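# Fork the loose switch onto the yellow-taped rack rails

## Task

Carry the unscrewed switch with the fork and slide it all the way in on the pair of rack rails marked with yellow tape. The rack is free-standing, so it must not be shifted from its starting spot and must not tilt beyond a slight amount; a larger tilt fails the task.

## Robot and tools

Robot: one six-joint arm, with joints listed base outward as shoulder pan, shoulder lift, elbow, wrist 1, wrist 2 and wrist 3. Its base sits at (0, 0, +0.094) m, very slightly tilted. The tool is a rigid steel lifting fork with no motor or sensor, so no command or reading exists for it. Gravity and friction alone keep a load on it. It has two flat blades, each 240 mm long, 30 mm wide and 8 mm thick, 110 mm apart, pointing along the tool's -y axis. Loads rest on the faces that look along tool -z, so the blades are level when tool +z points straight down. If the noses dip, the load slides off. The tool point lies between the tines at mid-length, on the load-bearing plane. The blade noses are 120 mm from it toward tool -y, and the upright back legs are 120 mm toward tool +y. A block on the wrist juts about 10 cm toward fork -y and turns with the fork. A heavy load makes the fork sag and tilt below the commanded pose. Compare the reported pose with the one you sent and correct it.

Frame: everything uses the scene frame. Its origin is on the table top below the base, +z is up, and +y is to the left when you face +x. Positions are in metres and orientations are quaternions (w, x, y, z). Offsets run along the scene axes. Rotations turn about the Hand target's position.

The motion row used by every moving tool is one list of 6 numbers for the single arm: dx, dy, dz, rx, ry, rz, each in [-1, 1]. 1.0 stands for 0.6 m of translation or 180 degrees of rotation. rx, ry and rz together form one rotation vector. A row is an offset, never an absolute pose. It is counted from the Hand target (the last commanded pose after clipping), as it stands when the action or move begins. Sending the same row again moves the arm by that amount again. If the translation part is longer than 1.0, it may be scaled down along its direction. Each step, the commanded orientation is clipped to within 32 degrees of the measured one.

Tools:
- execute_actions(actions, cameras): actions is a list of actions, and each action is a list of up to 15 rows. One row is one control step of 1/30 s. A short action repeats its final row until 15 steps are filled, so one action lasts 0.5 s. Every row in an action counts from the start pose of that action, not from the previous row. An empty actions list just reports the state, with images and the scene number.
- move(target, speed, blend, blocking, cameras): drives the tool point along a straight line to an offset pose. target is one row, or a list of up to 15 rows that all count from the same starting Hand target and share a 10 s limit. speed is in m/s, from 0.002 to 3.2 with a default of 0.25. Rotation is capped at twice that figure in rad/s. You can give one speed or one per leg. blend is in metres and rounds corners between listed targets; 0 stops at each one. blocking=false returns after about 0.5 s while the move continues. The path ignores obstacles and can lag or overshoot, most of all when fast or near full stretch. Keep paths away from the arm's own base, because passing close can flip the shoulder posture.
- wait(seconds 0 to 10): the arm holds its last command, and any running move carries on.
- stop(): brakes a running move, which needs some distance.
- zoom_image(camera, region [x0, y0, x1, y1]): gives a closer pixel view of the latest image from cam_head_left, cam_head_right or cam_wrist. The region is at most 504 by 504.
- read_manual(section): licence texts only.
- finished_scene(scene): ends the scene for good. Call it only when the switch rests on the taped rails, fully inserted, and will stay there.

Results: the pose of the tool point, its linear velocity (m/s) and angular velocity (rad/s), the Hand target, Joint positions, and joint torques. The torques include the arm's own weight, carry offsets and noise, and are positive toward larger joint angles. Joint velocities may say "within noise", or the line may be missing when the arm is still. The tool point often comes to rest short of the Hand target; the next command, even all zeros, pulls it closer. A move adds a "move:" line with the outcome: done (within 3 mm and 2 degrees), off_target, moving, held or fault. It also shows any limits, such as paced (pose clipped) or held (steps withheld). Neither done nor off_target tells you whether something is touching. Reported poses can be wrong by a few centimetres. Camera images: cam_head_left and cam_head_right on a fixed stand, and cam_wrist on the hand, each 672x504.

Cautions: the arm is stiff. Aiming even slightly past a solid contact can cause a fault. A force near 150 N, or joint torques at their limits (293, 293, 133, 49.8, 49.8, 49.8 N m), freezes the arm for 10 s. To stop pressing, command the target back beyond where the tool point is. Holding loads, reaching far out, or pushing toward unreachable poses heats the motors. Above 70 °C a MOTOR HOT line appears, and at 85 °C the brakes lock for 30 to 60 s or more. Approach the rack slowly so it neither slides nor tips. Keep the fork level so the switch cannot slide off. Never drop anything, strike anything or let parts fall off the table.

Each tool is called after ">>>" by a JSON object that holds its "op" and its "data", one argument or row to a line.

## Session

>>> {"op": "execute_actions", "data": {
  "actions": []
}}

>>> {"op": "zoom_image", "data": {
  "camera": "cam_head_left",
  "region": [280, 60, 480, 280]
}}

>>> {"op": "zoom_image", "data": {
  "camera": "cam_head_right",
  "region": [280, 60, 480, 280]
}}

Scene clock: 0.00 s.
end_effector_position=(+0.3721, -0.1179, +0.2683) end_effector_quat_wxyz=(-0.171, +0.978, -0.115, +0.012)
Joint positions: [1.982 -1.736 2.436 -1.964 -1.402 0.575]
Joint velocities: within noise
Joint torques (N m): no reading
Hand target: +0.3721, -0.1179, +0.2683; -0.171, +0.978, -0.115, +0.012
camera_calibration:
cam_wrist: T_world_to_cam=[[0.971635, -0.232132, -0.0451733, -0.367249], [-0.231942, -0.972683, 0.00947392, -0.159603], [-0.0461385, 0.00127239, -0.998934, 0.379723], [0, 0, 0, 1]] pos_world=[0.337333, -0.240977, 0.364241]

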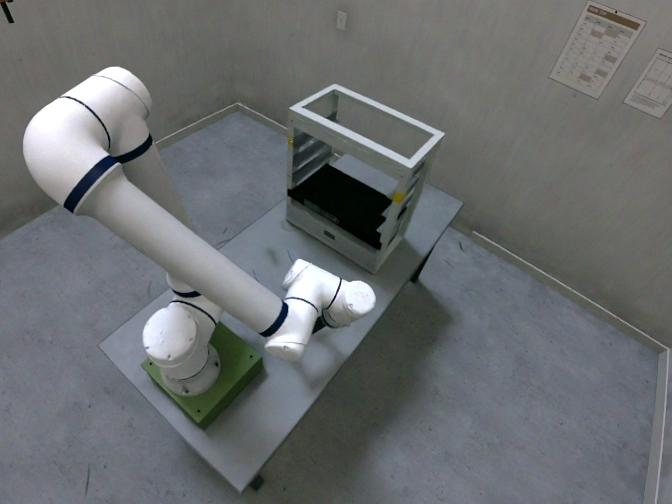

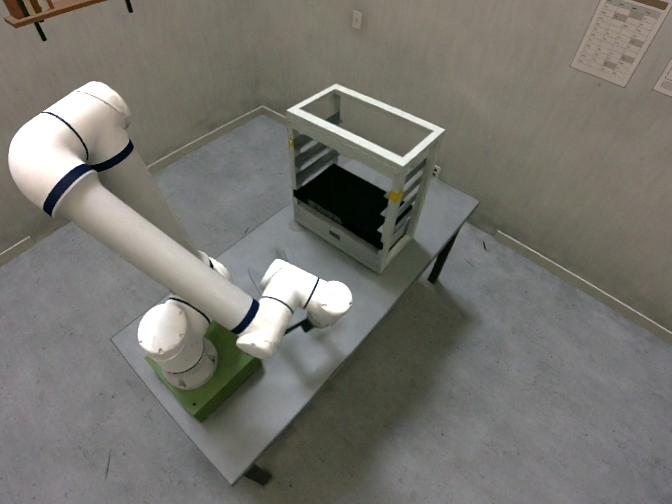

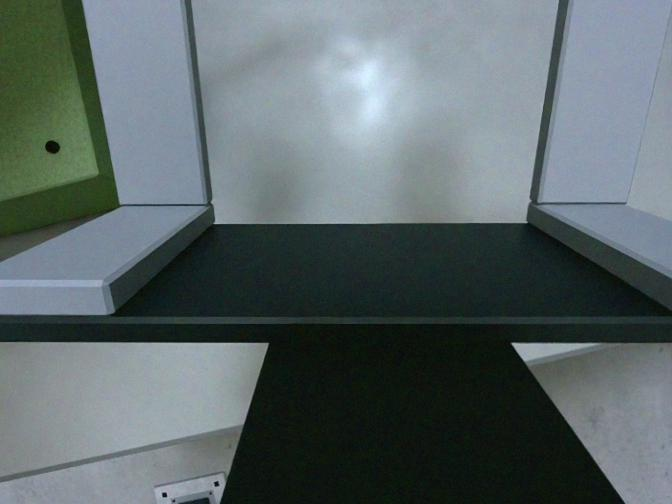

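Scaled by 2.291.

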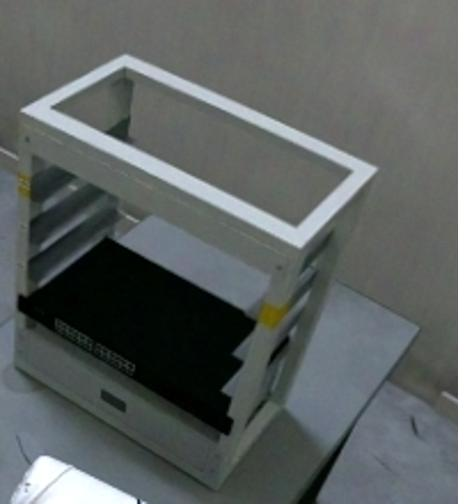

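Scaled by 2.291.

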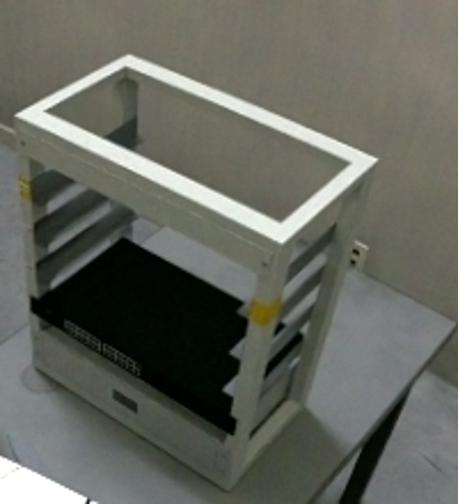

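>>> {"op": "move", "data": {
  "target": [0.3928, 0.1922, 0.5862, 0.0933, -0.1178, -0.3977],
  "speed": 0.4,
  "cameras": ["all"]
}}

>>> {"op": "zoom_image", "data": {
  "camera": "cam_wrist",
  "region": [190, 0, 550, 230]
}}

Scene clock: 39.27 s.
end_effector_position=(+0.6078, -0.0026, +0.6200) end_effector_quat_wxyz=(-0.280, +0.676, -0.629, +0.261)
Joint positions: [2.466 -2.313 2.466 -2.32 -1.045 2.516]
Joint torques (N m): [6.96 20.7 -79.23 -12.77 1.86 3.6]
Hand target: +0.6078, -0.0026, +0.6200; -0.280, +0.676, -0.629, +0.261
Off the commanded pose: 0.000 m, 0 deg.
move: done
camera_calibration:
cam_wrist: T_world_to_cam=[[0.0814125, -0.996294, -0.0277666, -0.0253285], [-0.906121, -0.0623835, -0.418393, 0.681302], [0.415111, 0.0592223, -0.907841, 0.405202], [0, 0, 0, 1]] pos_world=[0.451201, -0.00672967, 0.652208]

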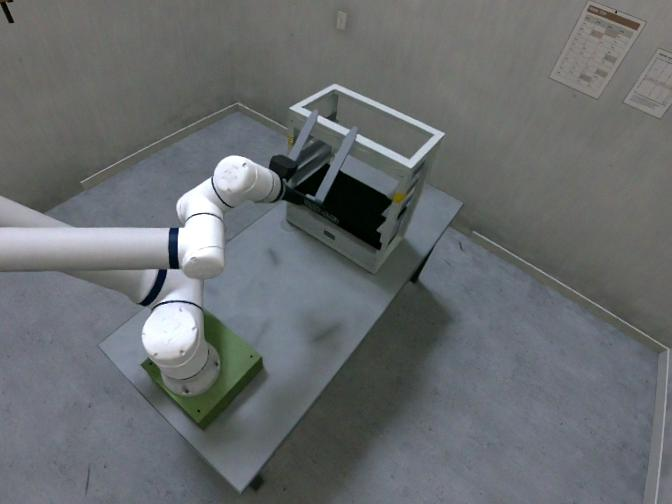

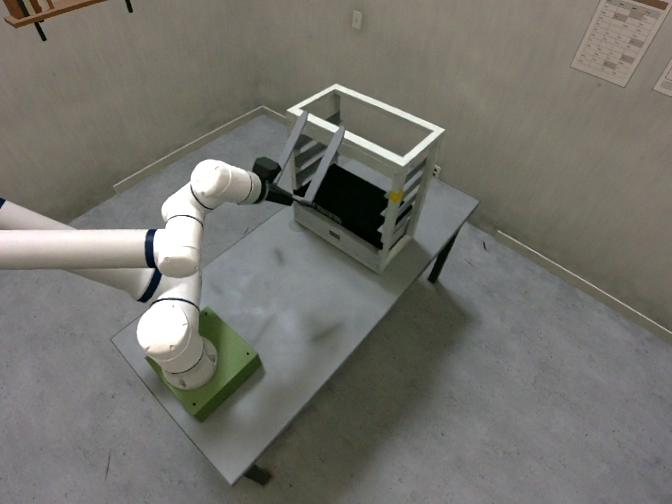

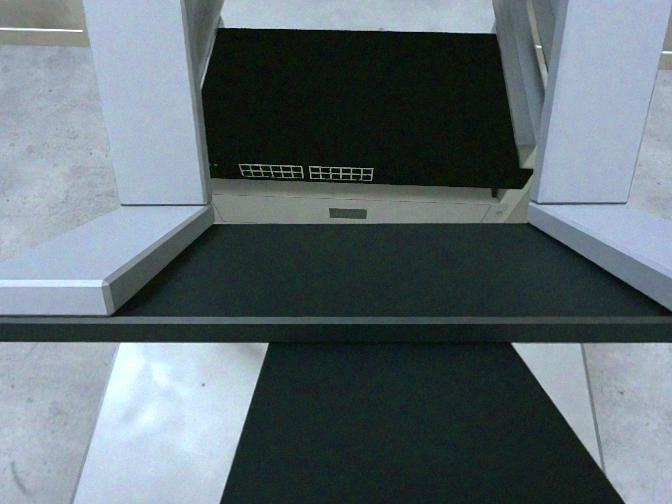

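Scaled by 1.400.

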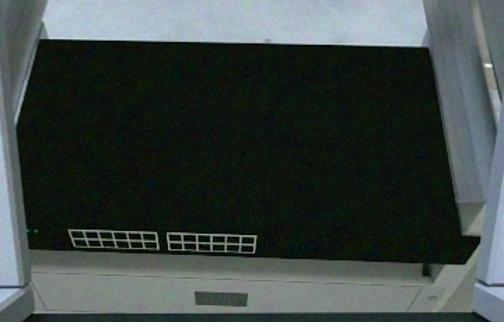

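>>> {"op": "move", "data": {
  "target": [-0.0203, 0.2826, 0.0, 0.004, -0.0554, 0],
  "speed": 0.4,
  "cameras": ["cam_wrist"]
}}

>>> {"op": "zoom_image", "data": {
  "camera": "cam_wrist",
  "region": [190, 0, 550, 230]
}}

Scene clock: 99.67 s.
end_effector_position=(+0.5956, +0.1669, +0.6200) end_effector_quat_wxyz=(-0.338, +0.649, -0.604, +0.315)
Joint positions: [3.045 -2.155 2.57 -2.921 -1.392 3.021]
Joint torques (N m): [9.86 12.26 -77.08 -13.83 -1.54 3.38]
Hand target: +0.5956, +0.1670, +0.6200; -0.338, +0.649, -0.604, +0.315
Off the commanded pose: 0.000 m, 0 deg.
move: done
camera_calibration:
cam_wrist: T_world_to_cam=[[0.0860636, -0.995955, -0.0258071, 0.140494], [-0.819972, -0.0560957, -0.569648, 0.722333], [0.565896, 0.0701871, -0.821483, 0.254985], [0, 0, 0, 1]] pos_world=[0.435906, 0.162549, 0.624567]
Images, in order (width x height): cam_wrist 672x504.

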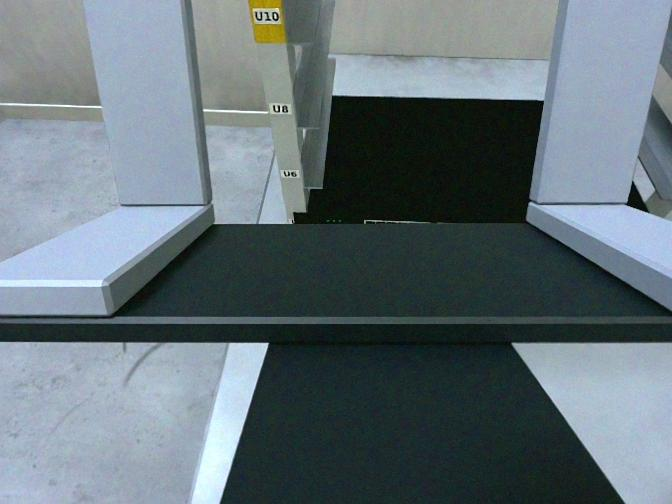

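Scaled by 1.400.

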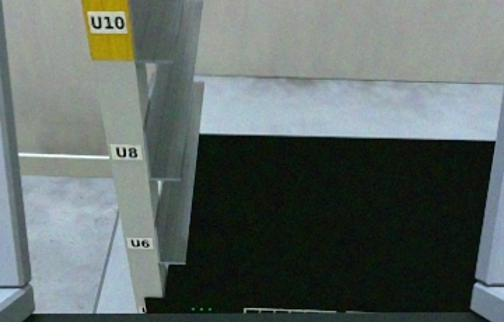

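>>> {"op": "move", "data": {
  "target": [0.0557, -0.2582, -0.785, -0.0137, 0.3056, -0.0154],
  "speed": 0.4,
  "cameras": ["all"]
}}

>>> {"op": "zoom_image", "data": {
  "camera": "cam_head_left",
  "region": [270, 150, 400, 280]
}}

>>> {"op": "zoom_image", "data": {
  "camera": "cam_head_right",
  "region": [270, 150, 400, 280]
}}

Scene clock: 131.87 s.
end_effector_position=(+0.6290, +0.0121, +0.1492) end_effector_quat_wxyz=(+0.000, +0.714, -0.700, +0.000)
Joint positions: [2.827 -1.576 2.517 -2.496 -1.569 2.762]
Joint torques (N m): [8.73 -27.18 -70.92 -10.28 -1.61 3.48]
Hand target: +0.6290, +0.0121, +0.1490; +0.000, +0.714, -0.700, +0.000
Off the commanded pose: 0.000 m, 0 deg.
move: done
camera_calibration:
cam_wrist: T_world_to_cam=[[0.0061016, -0.999618, -0.0269687, 0.0218037], [-0.937698, -0.0150887, 0.347123, 0.409563], [-0.347397, 0.0231705, -0.937432, 0.452458], [0, 0, 0, 1]] pos_world=[0.541096, 0.0174914, 0.282568]

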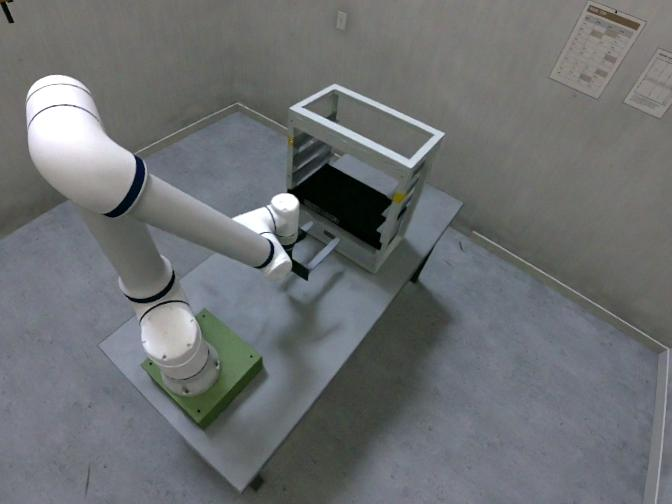

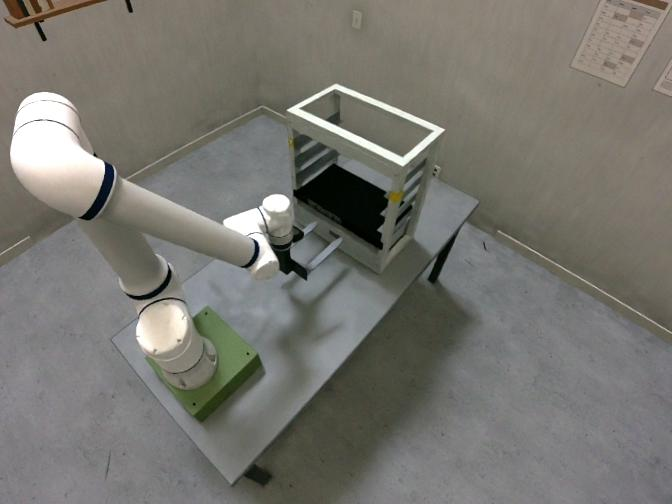

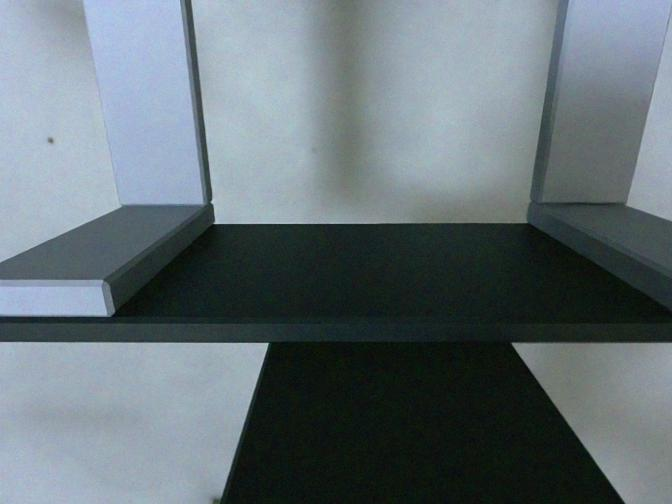

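Scaled by 3.877.

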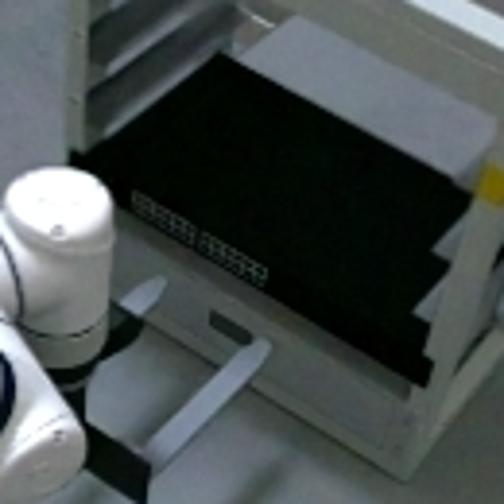

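Scaled by 3.877.

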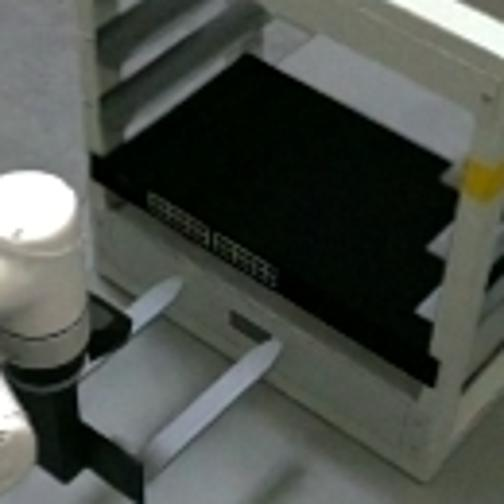

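>>> {"op": "zoom_image", "data": {
  "camera": "cam_head_right",
  "region": [300, 200, 360, 260]
}}

>>> {"op": "zoom_image", "data": {
  "camera": "cam_head_left",
  "region": [300, 200, 360, 260]
}}

Scaled by 8.400.

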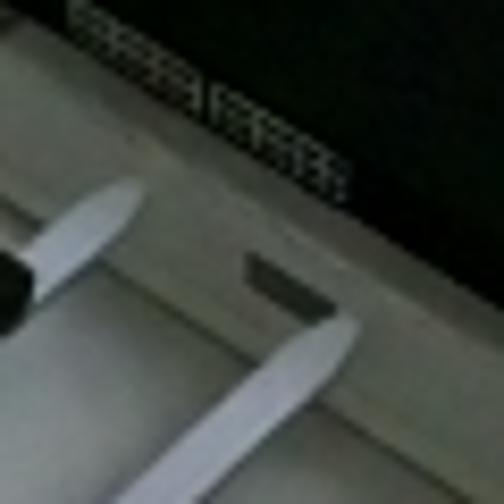

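Scaled by 8.400.

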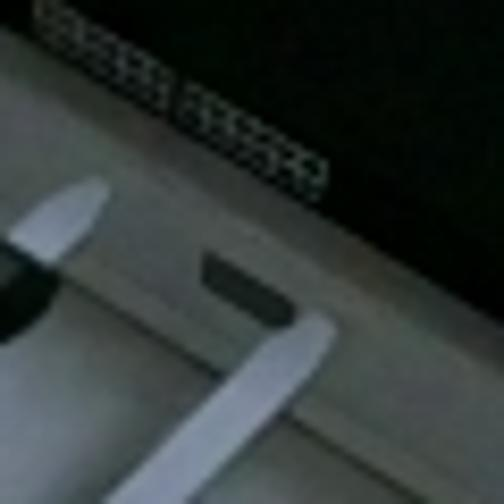

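>>> {"op": "move", "data": {
  "target": [0.035, 0.0007, 0.0183, 0, 0, 0],
  "speed": 0.1,
  "cameras": ["cam_head_left", "cam_head_right"]
}}

>>> {"op": "zoom_image", "data": {
  "camera": "cam_head_right",
  "region": [300, 200, 360, 260]
}}

>>> {"op": "zoom_image", "data": {
  "camera": "cam_head_left",
  "region": [300, 200, 360, 260]
}}

Scene clock: 194.43 s.
end_effector_position=(+0.6499, +0.0125, +0.1599) end_effector_quat_wxyz=(+0.000, +0.714, -0.700, +0.000)
Joint positions: [2.843 -1.562 2.472 -2.465 -1.569 2.778]
Joint torques (N m): [9.38 -29.95 -72.45 -5.46 1.84 3.38]
Hand target: +0.6500, +0.0125, +0.1600; +0.000, +0.714, -0.700, +0.000
Off the commanded pose: 0.000 m, 0 deg.
move: done
Images, in order (width x height): cam_head_left 672x504, cam_head_right 672x504.

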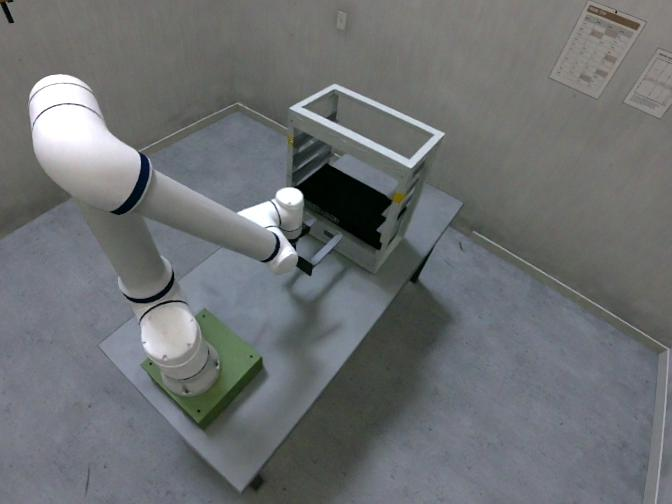

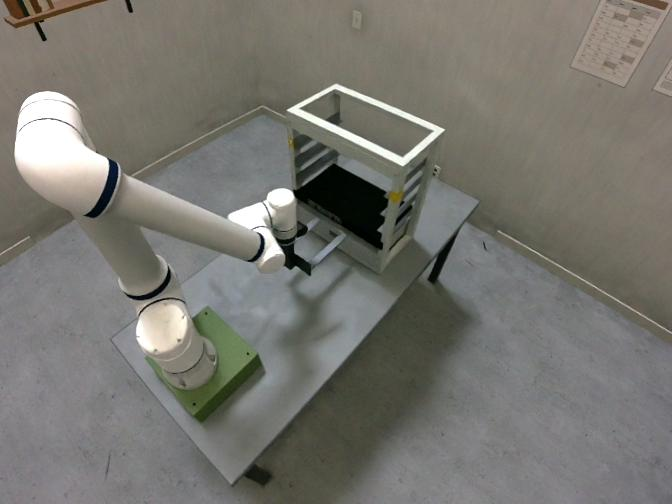

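Scaled by 8.400.

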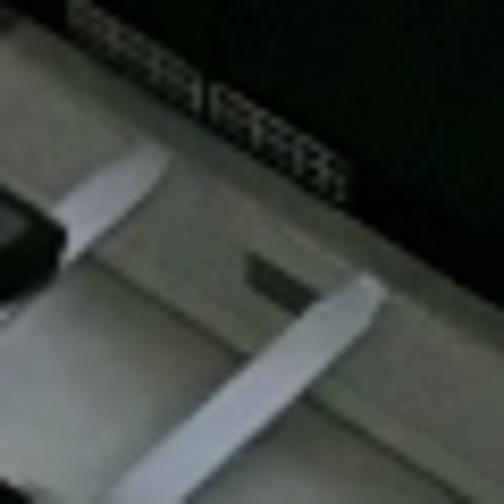

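Scaled by 8.400.

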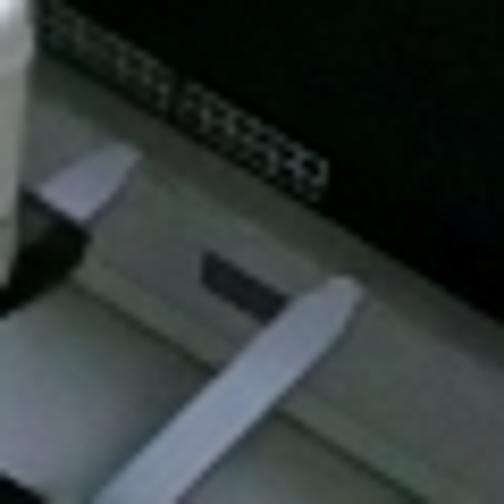

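>>> {"op": "move", "data": {
  "target": [0.28, 0.0054, 0.0, 0, 0, 0],
  "speed": 0.12,
  "cameras": ["all"]
}}

>>> {"op": "zoom_image", "data": {
  "camera": "cam_head_right",
  "region": [280, 80, 450, 280]
}}

Scene clock: 206.90 s.
end_effector_position=(+0.8178, +0.0157, +0.1600) end_effector_quat_wxyz=(+0.000, +0.714, -0.700, +0.000)
Joint positions: [2.937 -1.31 2.168 -2.414 -1.567 2.871]
Joint torques (N m): [8.95 -60.93 -76.23 -5.34 -0.59 3.66]
Hand target: +0.8180, +0.0157, +0.1600; +0.000, +0.714, -0.700, +0.000
Off the commanded pose: 0.000 m, 0 deg.
move: done
camera_calibration:
cam_wrist: T_world_to_cam=[[0.00606244, -0.999615, -0.0270646, 0.0246002], [-0.937622, -0.0150904, 0.347329, 0.582849], [-0.347604, 0.0232707, -0.937353, 0.528342], [0, 0, 0, 1]] pos_world=[0.729996, 0.0210913, 0.293468]

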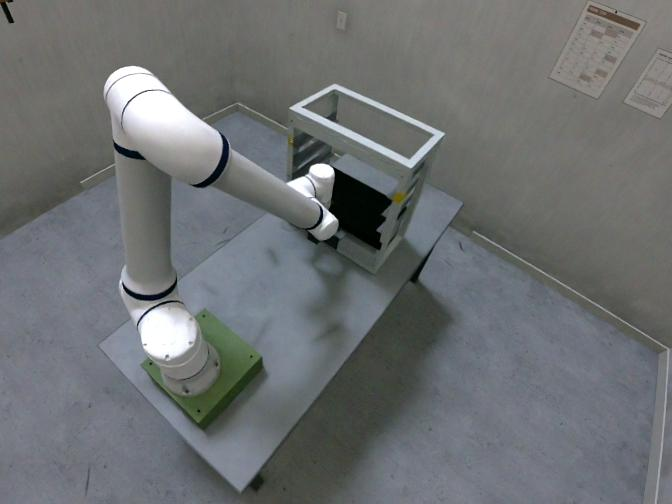

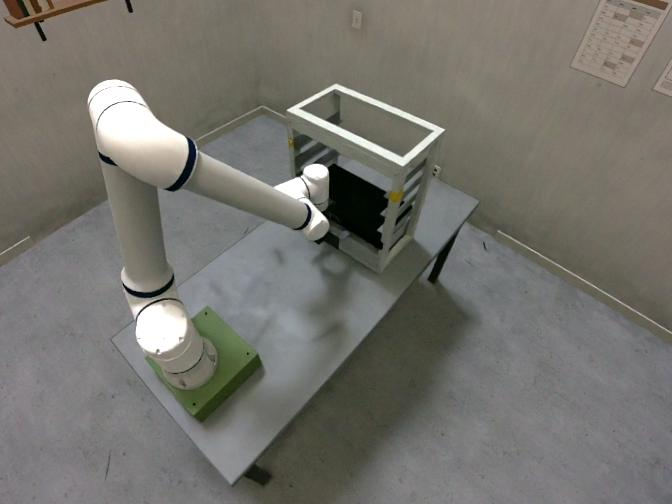

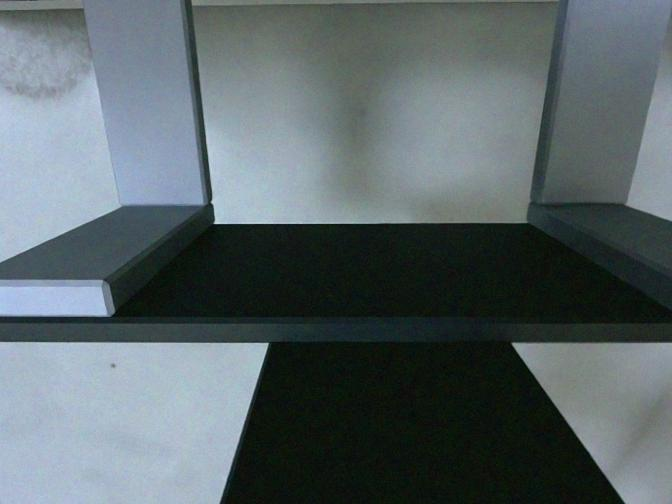

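Scaled by 2.520.

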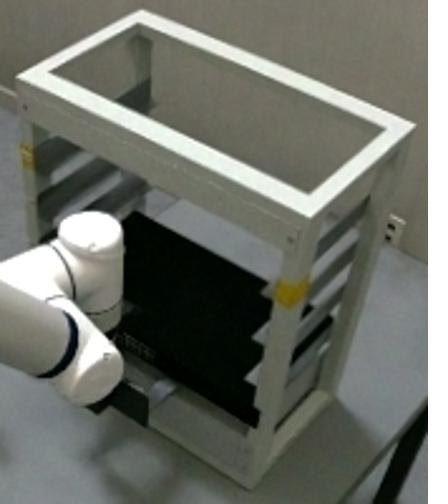

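>>> {"op": "move", "data": {
  "target": [0.0067, 0.0001, 0.0167, 0, 0, 0],
  "speed": 0.05
}}

>>> {"op": "move", "data": {
  "target": [0, 0, 0.0075, 0, 0, 0],
  "speed": 0.025
}}

>>> {"op": "move", "data": {
  "target": [0, 0, 0.0075, 0, 0, 0],
  "speed": 0.025
}}

>>> {"op": "move", "data": {
  "target": [0, 0, 0.0075, 0, 0, 0],
  "speed": 0.025
}}

>>> {"op": "move", "data": {
  "target": [0, 0, 0.0075, 0, 0, 0],
  "speed": 0.025
}}

Scene clock: 215.83 s.
end_effector_position=(+0.8220, +0.0158, +0.1699) end_effector_quat_wxyz=(+0.000, +0.714, -0.700, +0.000)
Joint positions: [2.938 -1.318 2.154 -2.391 -1.567 2.873]
Joint torques (N m): [9.24 -90.57 -75.68 -5.26 0.73 3.46]
Hand target: +0.8221, +0.0158, +0.1700; +0.000, +0.714, -0.700, +0.000
Off the commanded pose: 0.000 m, 0 deg.
move: done

Scene clock: 216.53 s.
end_effector_position=(+0.8219, +0.0158, +0.1742) end_effector_quat_wxyz=(+0.000, +0.714, -0.700, -0.001)
Joint positions: [2.938 -1.325 2.151 -2.382 -1.567 2.873]
Joint torques (N m): [5.54 -106.5 -95.22 -10.81 0.88 2.35]
Hand target: +0.8221, +0.0158, +0.1745; +0.000, +0.714, -0.700, +0.000
Off the commanded pose: 0.000 m, 0 deg.
move: done

Scene clock: 217.27 s.
end_effector_position=(+0.8221, +0.0158, +0.1789) end_effector_quat_wxyz=(+0.000, +0.714, -0.700, +0.000)
Joint positions: [2.938 -1.331 2.148 -2.373 -1.567 2.873]
Joint torques (N m): [-4.08 -125.69 -113.96 -19.13 3.92 -1.15]
Hand target: +0.8221, +0.0158, +0.1790; +0.000, +0.714, -0.700, +0.000
Off the commanded pose: 0.000 m, 0 deg.
move: done

Scene clock: 218.00 s.
end_effector_position=(+0.8220, +0.0158, +0.1834) end_effector_quat_wxyz=(+0.000, +0.714, -0.700, +0.000)
Joint positions: [2.938 -1.337 2.146 -2.364 -1.567 2.873]
Joint torques (N m): [-15.29 -123.16 -115.06 -19.76 3.88 -1.64]
Hand target: +0.8221, +0.0158, +0.1835; +0.000, +0.714, -0.700, +0.000
Off the commanded pose: 0.000 m, 0 deg.
move: done

Scene clock: 218.73 s.
end_effector_position=(+0.8220, +0.0158, +0.1879) end_effector_quat_wxyz=(+0.000, +0.714, -0.700, +0.000)
Joint positions: [2.938 -1.343 2.143 -2.355 -1.567 2.873]
Joint torques (N m): [-16.01 -123.35 -116.12 -19.53 3.75 -2.19]
Hand target: +0.8221, +0.0158, +0.1880; +0.000, +0.714, -0.700, +0.000
Off the commanded pose: 0.000 m, 0 deg.
move: done

>>> {"op": "move", "data": {
  "target": [
    [-0.4666, -0.009, 0, 0, 0, 0],
    [-0.4666, -0.009, 0.44, 0, 0, 0]
  ],
  "speed": [0.11, 0.14],
  "blend": [0.008, 0],
  "cameras": ["all"]
}}

>>> {"op": "zoom_image", "data": {
  "camera": "cam_head_left",
  "region": [230, 60, 470, 280]
}}

>>> {"op": "zoom_image", "data": {
  "camera": "cam_head_right",
  "region": [230, 60, 470, 280]
}}

Scene clock: 234.50 s.
end_effector_position=(+0.5421, +0.0104, +0.4519) end_effector_quat_wxyz=(+0.000, +0.714, -0.700, +0.000)
Joint positions: [2.738 -2.127 2.241 -1.669 -1.57 2.672]
Joint torques (N m): [-21.35 -44.8 -146.48 -19 2.21 -2.47]
Hand target: +0.5421, +0.0104, +0.4520; +0.000, +0.714, -0.700, +0.000
Off the commanded pose: 0.000 m, 0 deg.
move: done
camera_calibration:
cam_wrist: T_world_to_cam=[[0.00609616, -0.999618, -0.0269705, 0.0288015], [-0.937621, -0.0150893, 0.347331, 0.222821], [-0.347605, 0.0231707, -0.937355, 0.706119], [0, 0, 0, 1]] pos_world=[0.454196, 0.0157914, 0.585268]

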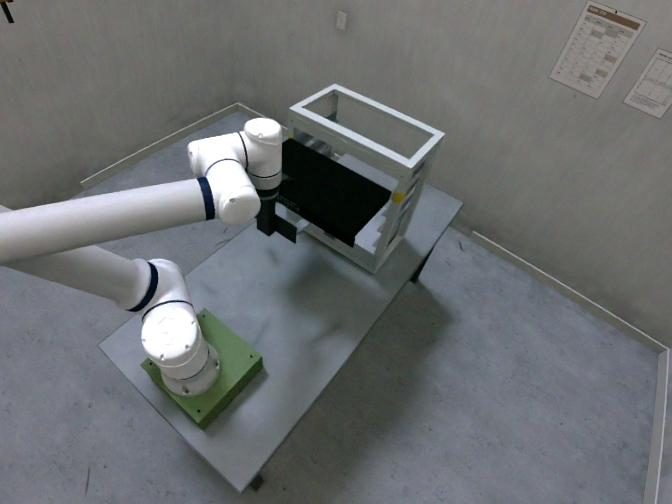

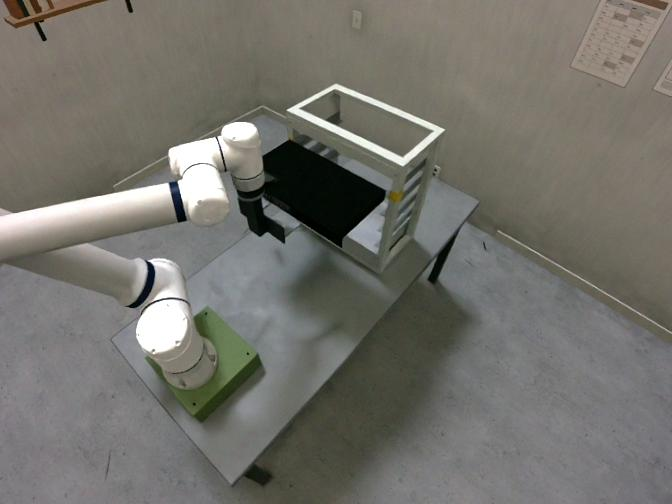

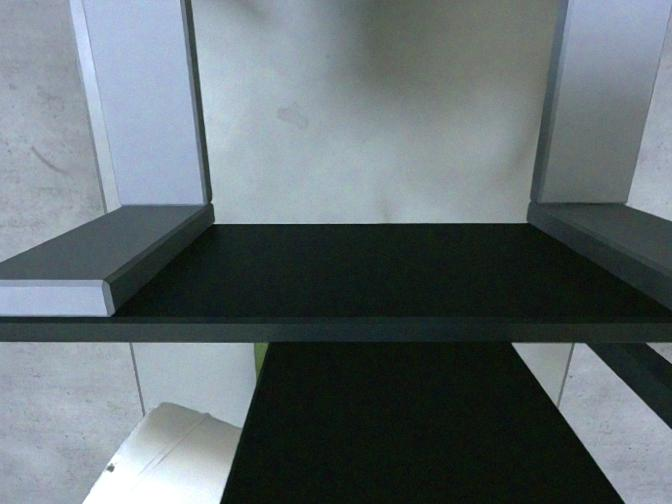

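Scaled by 2.100.

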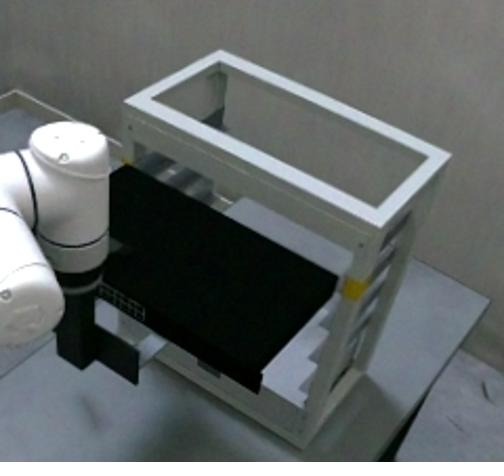

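Scaled by 2.100.

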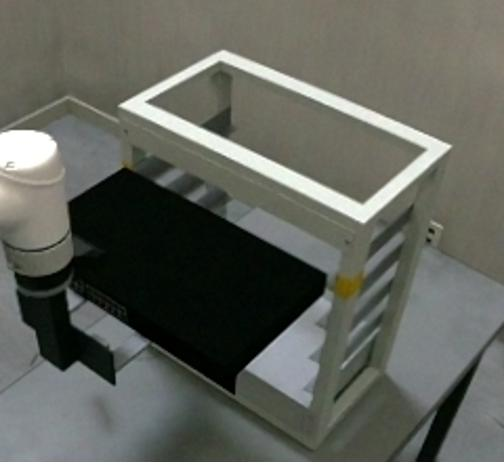

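>>> {"op": "move", "data": {
  "target": [0.4716, 0.0091, 0, 0, 0, 0],
  "speed": 0.1,
  "cameras": ["all"]
}}

>>> {"op": "zoom_image", "data": {
  "camera": "cam_head_left",
  "region": [270, 60, 460, 280]
}}

>>> {"op": "zoom_image", "data": {
  "camera": "cam_head_right",
  "region": [270, 60, 460, 280]
}}

Scene clock: 241.07 s.
end_effector_position=(+0.8248, +0.0158, +0.4520) end_effector_quat_wxyz=(+0.000, +0.714, -0.700, +0.000)
Joint positions: [2.938 -1.578 1.864 -1.841 -1.567 2.872]
Joint torques (N m): [9.36 -82.79 -148.29 -22.07 1.39 3.45]
Hand target: +0.8251, +0.0158, +0.4520; +0.000, +0.714, -0.700, +0.000
Off the commanded pose: 0.000 m, 0 deg.
move: done
camera_calibration:
cam_wrist: T_world_to_cam=[[0.00609616, -0.999618, -0.0269705, 0.0324814], [-0.937621, -0.0150893, 0.347331, 0.487899], [-0.347605, 0.0231707, -0.937355, 0.804449], [0, 0, 0, 1]] pos_world=[0.736896, 0.0211914, 0.585468]

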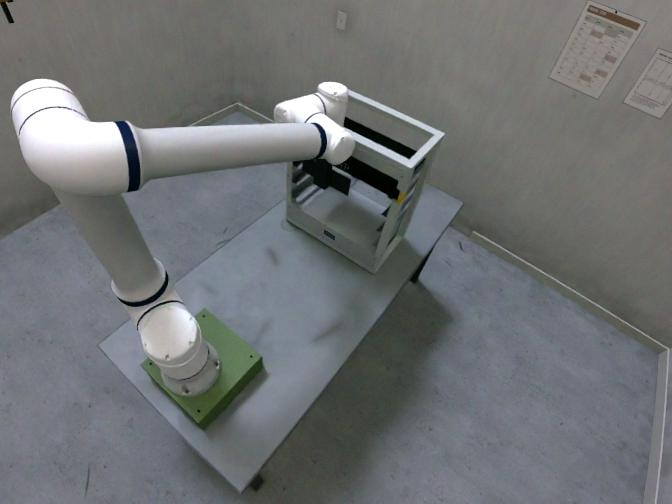

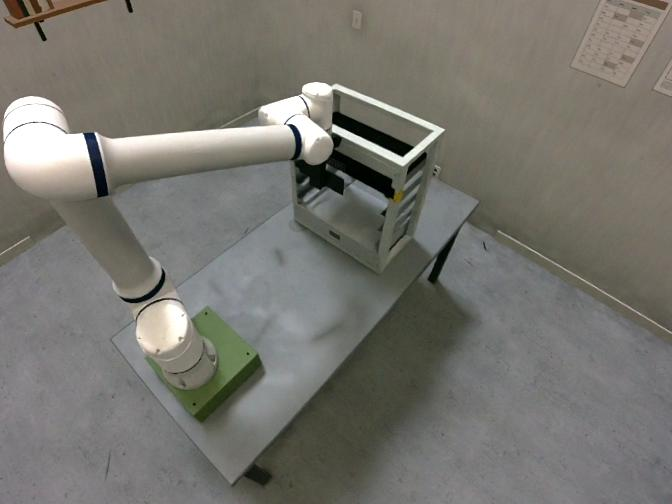

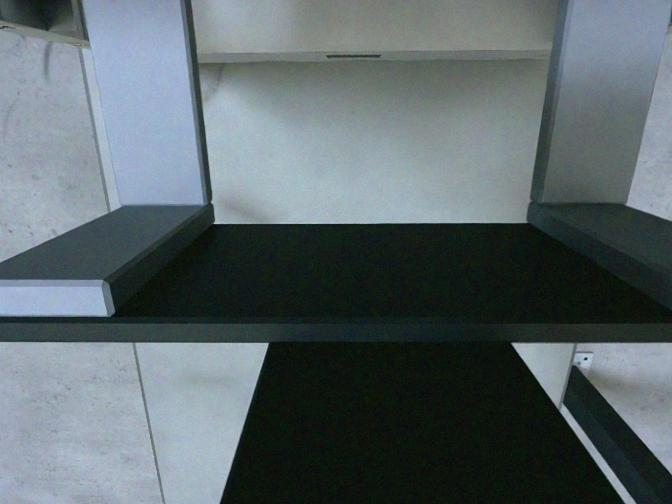

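Scaled by 2.291.

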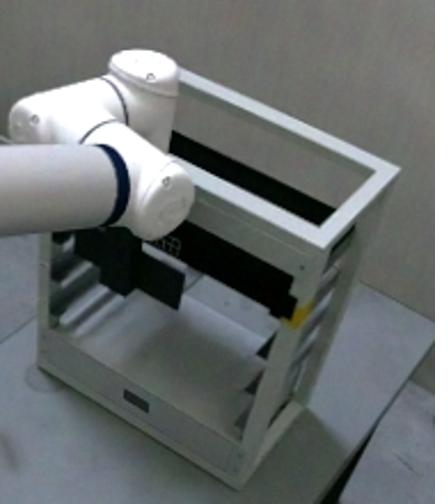

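Scaled by 2.291.

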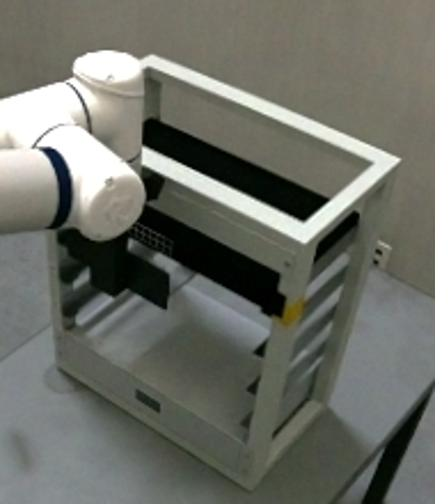

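>>> {"op": "move", "data": {
  "target": [
    [0, 0, -0.05, 0, 0, 0],
    [-0.3116, -0.006, -0.05, 0, 0, 0],
    [-0.3116, -0.006, 0.0267, 0, 0, 0]
  ],
  "speed": [0.03, 0.16, 0.1],
  "blend": [0, 0.01, 0],
  "cameras": ["all"]
}}

>>> {"op": "zoom_image", "data": {
  "camera": "cam_head_left",
  "region": [270, 90, 430, 230]
}}

>>> {"op": "zoom_image", "data": {
  "camera": "cam_head_right",
  "region": [270, 90, 430, 230]
}}

Scene clock: 250.03 s.
end_effector_position=(+0.6381, +0.0122, +0.4679) end_effector_quat_wxyz=(+0.000, +0.714, -0.700, +0.000)
Joint positions: [2.833 -1.926 2.11 -1.739 -1.569 2.768]
Joint torques (N m): [-22.26 -42.25 -100.97 -5.51 2.02 -2.13]
Hand target: +0.6381, +0.0122, +0.4681; +0.000, +0.714, -0.700, +0.000
Off the commanded pose: 0.000 m, 0 deg.
move: done
camera_calibration:
cam_wrist: T_world_to_cam=[[0.00609481, -0.999618, -0.02697, 0.0304475], [-0.937621, -0.0150879, 0.347331, 0.307302], [-0.347605, 0.0231707, -0.937355, 0.754445], [0, 0, 0, 1]] pos_world=[0.550196, 0.0175914, 0.601268]

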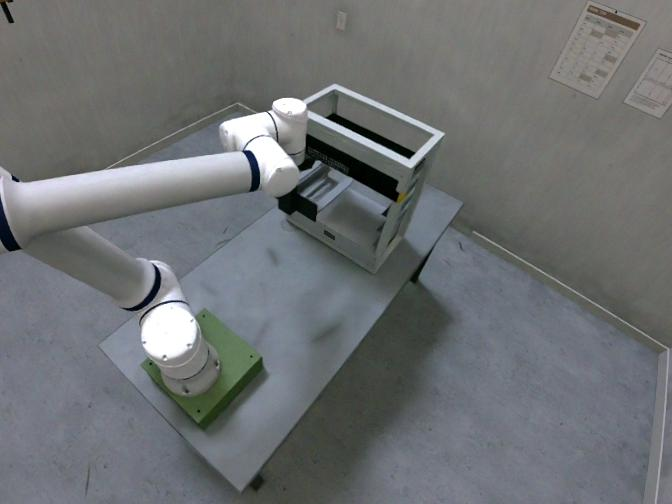

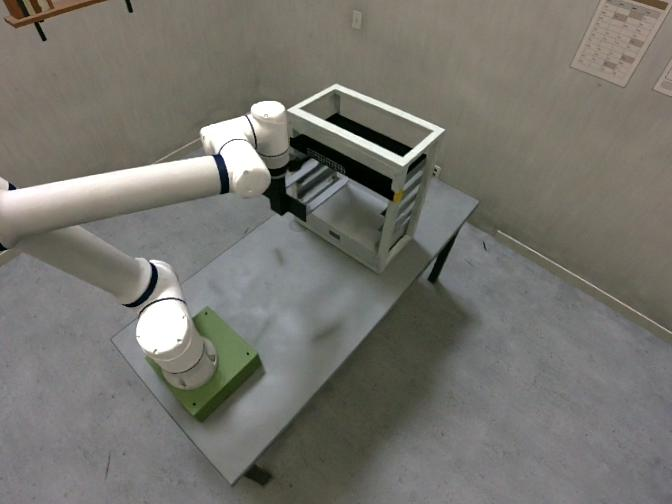

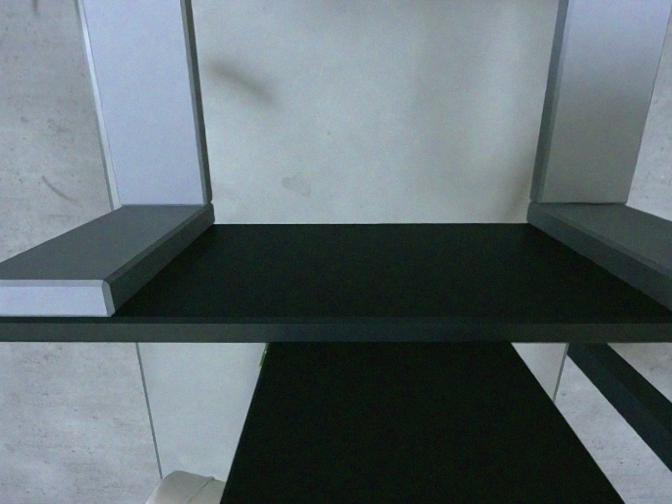

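Scaled by 3.150.

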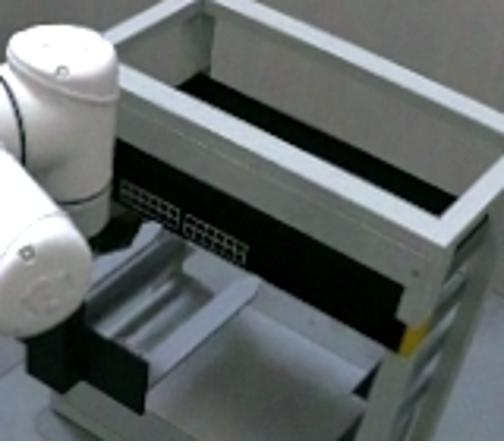

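Scaled by 3.150.

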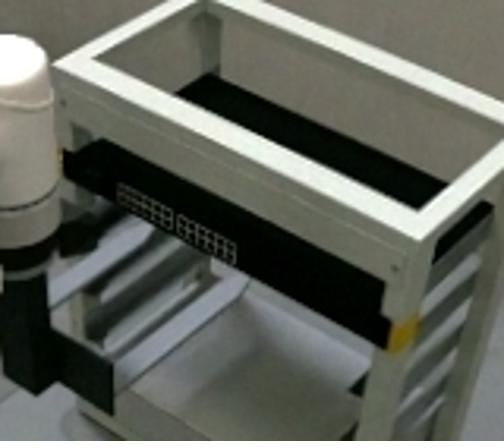

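>>> {"op": "move", "data": {
  "target": [0.0367, 0.0007, 0, 0, 0, 0],
  "speed": 0.05
}}

>>> {"op": "move", "data": {
  "target": [0.00333, 0.00006, 0, 0, 0, 0],
  "speed": 0.02
}}

>>> {"op": "move", "data": {
  "target": [0.00333, 0.00006, 0, 0, 0, 0],
  "speed": 0.02
}}

Scene clock: 256.73 s.
end_effector_position=(+0.6599, +0.0126, +0.4681) end_effector_quat_wxyz=(+0.000, +0.714, -0.700, +0.000)
Joint positions: [2.849 -1.883 2.083 -1.755 -1.569 2.784]
Joint torques (N m): [7.99 -16.77 -101.21 -10.23 1.49 3.49]
Hand target: +0.6601, +0.0127, +0.4681; +0.000, +0.714, -0.700, +0.000
Off the commanded pose: 0.000 m, 0 deg.
move: done

Scene clock: 257.43 s.
end_effector_position=(+0.6620, +0.0127, +0.4681) end_effector_quat_wxyz=(+0.000, +0.714, -0.700, +0.000)
Joint positions: [2.851 -1.879 2.08 -1.756 -1.569 2.785]
Joint torques (N m): [8.91 -17.67 -100.48 -9.99 1.69 3.49]
Hand target: +0.6621, +0.0127, +0.4681; +0.000, +0.714, -0.700, +0.000
Off the commanded pose: 0.000 m, 0 deg.
move: done

Scene clock: 258.13 s.
end_effector_position=(+0.6640, +0.0127, +0.4681) end_effector_quat_wxyz=(+0.000, +0.714, -0.700, +0.000)
Joint positions: [2.852 -1.875 2.077 -1.757 -1.569 2.787]
Joint torques (N m): [10.05 -16.55 -100.85 -10.2 1.91 3.5]
Hand target: +0.6641, +0.0127, +0.4681; +0.000, +0.714, -0.700, +0.000
Off the commanded pose: 0.000 m, 0 deg.
move: done

>>> {"op": "move", "data": {
  "target": [0.0025, 0.00005, 0, 0, 0, 0],
  "speed": 0.02
}}

>>> {"op": "move", "data": {
  "target": [0.0025, 0.00005, 0, 0, 0, 0],
  "speed": 0.02
}}

Scene clock: 261.40 s.
end_effector_position=(+0.6655, +0.0128, +0.4680) end_effector_quat_wxyz=(+0.000, +0.714, -0.700, +0.000)
Joint positions: [2.853 -1.872 2.075 -1.758 -1.569 2.788]
Joint torques (N m): [7.86 -6.27 -109.45 -17.19 1.92 6.23]
Hand target: +0.6656, +0.0128, +0.4681; +0.000, +0.714, -0.700, +0.000
Off the commanded pose: 0.000 m, 0 deg.
move: done

Scene clock: 262.10 s.
end_effector_position=(+0.6670, +0.0128, +0.4680) end_effector_quat_wxyz=(+0.000, +0.714, -0.700, +0.000)
Joint positions: [2.855 -1.869 2.074 -1.759 -1.569 2.789]
Joint torques (N m): [3.69 9.69 -126.66 -32.48 8 10.45]
Hand target: +0.6671, +0.0128, +0.4681; +0.000, +0.714, -0.700, +0.000
Off the commanded pose: 0.000 m, 0 deg.
move: done

>>> {"op": "move", "data": {
  "target": [
    [-0.03, -0.0006, 0, 0, 0, 0],
    [-0.2, -0.0038, 0.05, 0, 0, 0]
  ],
  "speed": [0.08, 0.25],
  "blend": [0.01, 0],
  "cameras": ["all"]
}}

>>> {"op": "zoom_image", "data": {
  "camera": "cam_head_left",
  "region": [280, 60, 480, 280]
}}

>>> {"op": "zoom_image", "data": {
  "camera": "cam_head_right",
  "region": [280, 60, 480, 280]
}}

Scene clock: 275.40 s.
end_effector_position=(+0.5473, +0.0105, +0.4980) end_effector_quat_wxyz=(+0.000, +0.714, -0.700, +0.000) end_effector_velocity=(-0.002, +0.000, +0.001) end_effector_angular_velocity=(+0.000, -0.001, +0.000)
Joint positions: [2.744 -2.121 2.157 -1.591 -1.57 2.679]
Joint velocities: [-0.002 -0.005 0.001 0.003 0 -0.003]
Joint torques (N m): [-20.22 -23.89 -77.76 -5.43 2.09 -2.27]
Hand target: +0.5471, +0.0105, +0.4981; +0.000, +0.714, -0.700, +0.000
Off the commanded pose: 0.000 m, 0 deg.
move: done; blend cut to 0.009 m at target 1
camera_calibration:
cam_wrist: T_world_to_cam=[[0.00599912, -0.999619, -0.0269369, 0.0301364], [-0.93759, -0.0149888, 0.34742, 0.211613], [-0.347692, 0.0231715, -0.937323, 0.751156], [0, 0, 0, 1]] pos_world=[0.459396, 0.0158913, 0.631368]

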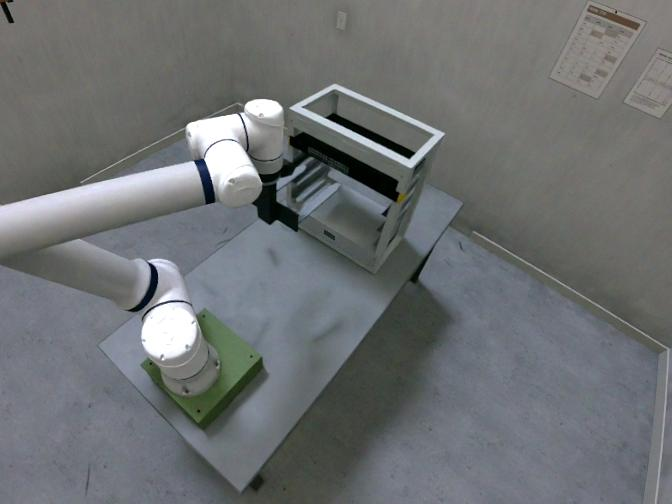

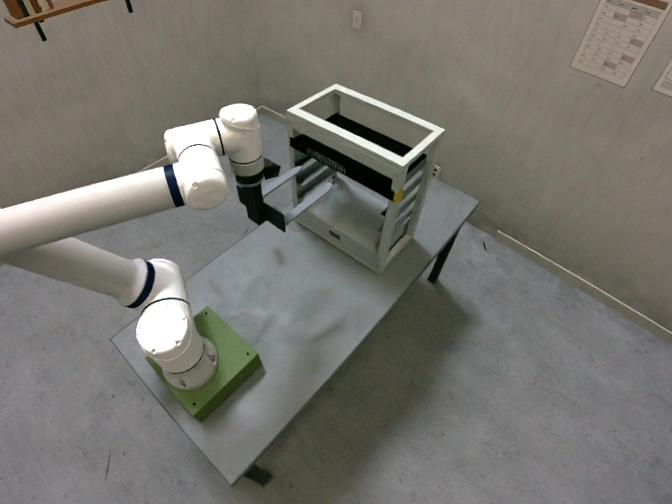

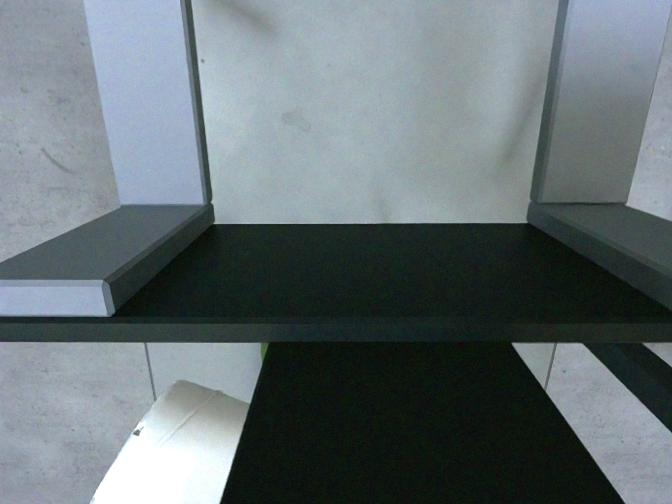

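Scaled by 2.291.

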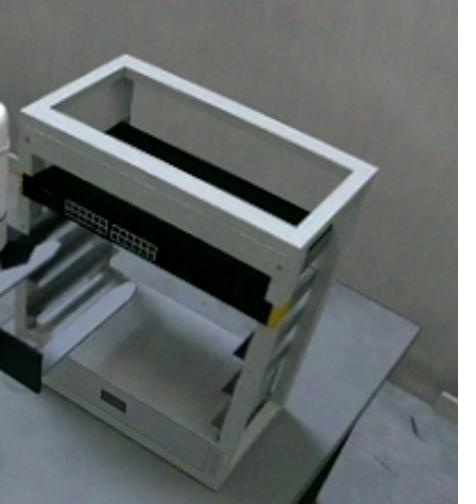

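Scaled by 2.291.

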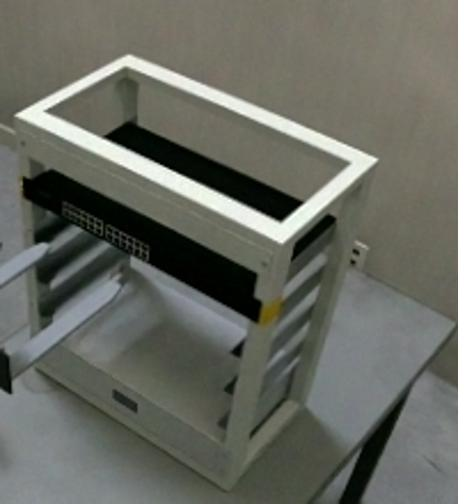

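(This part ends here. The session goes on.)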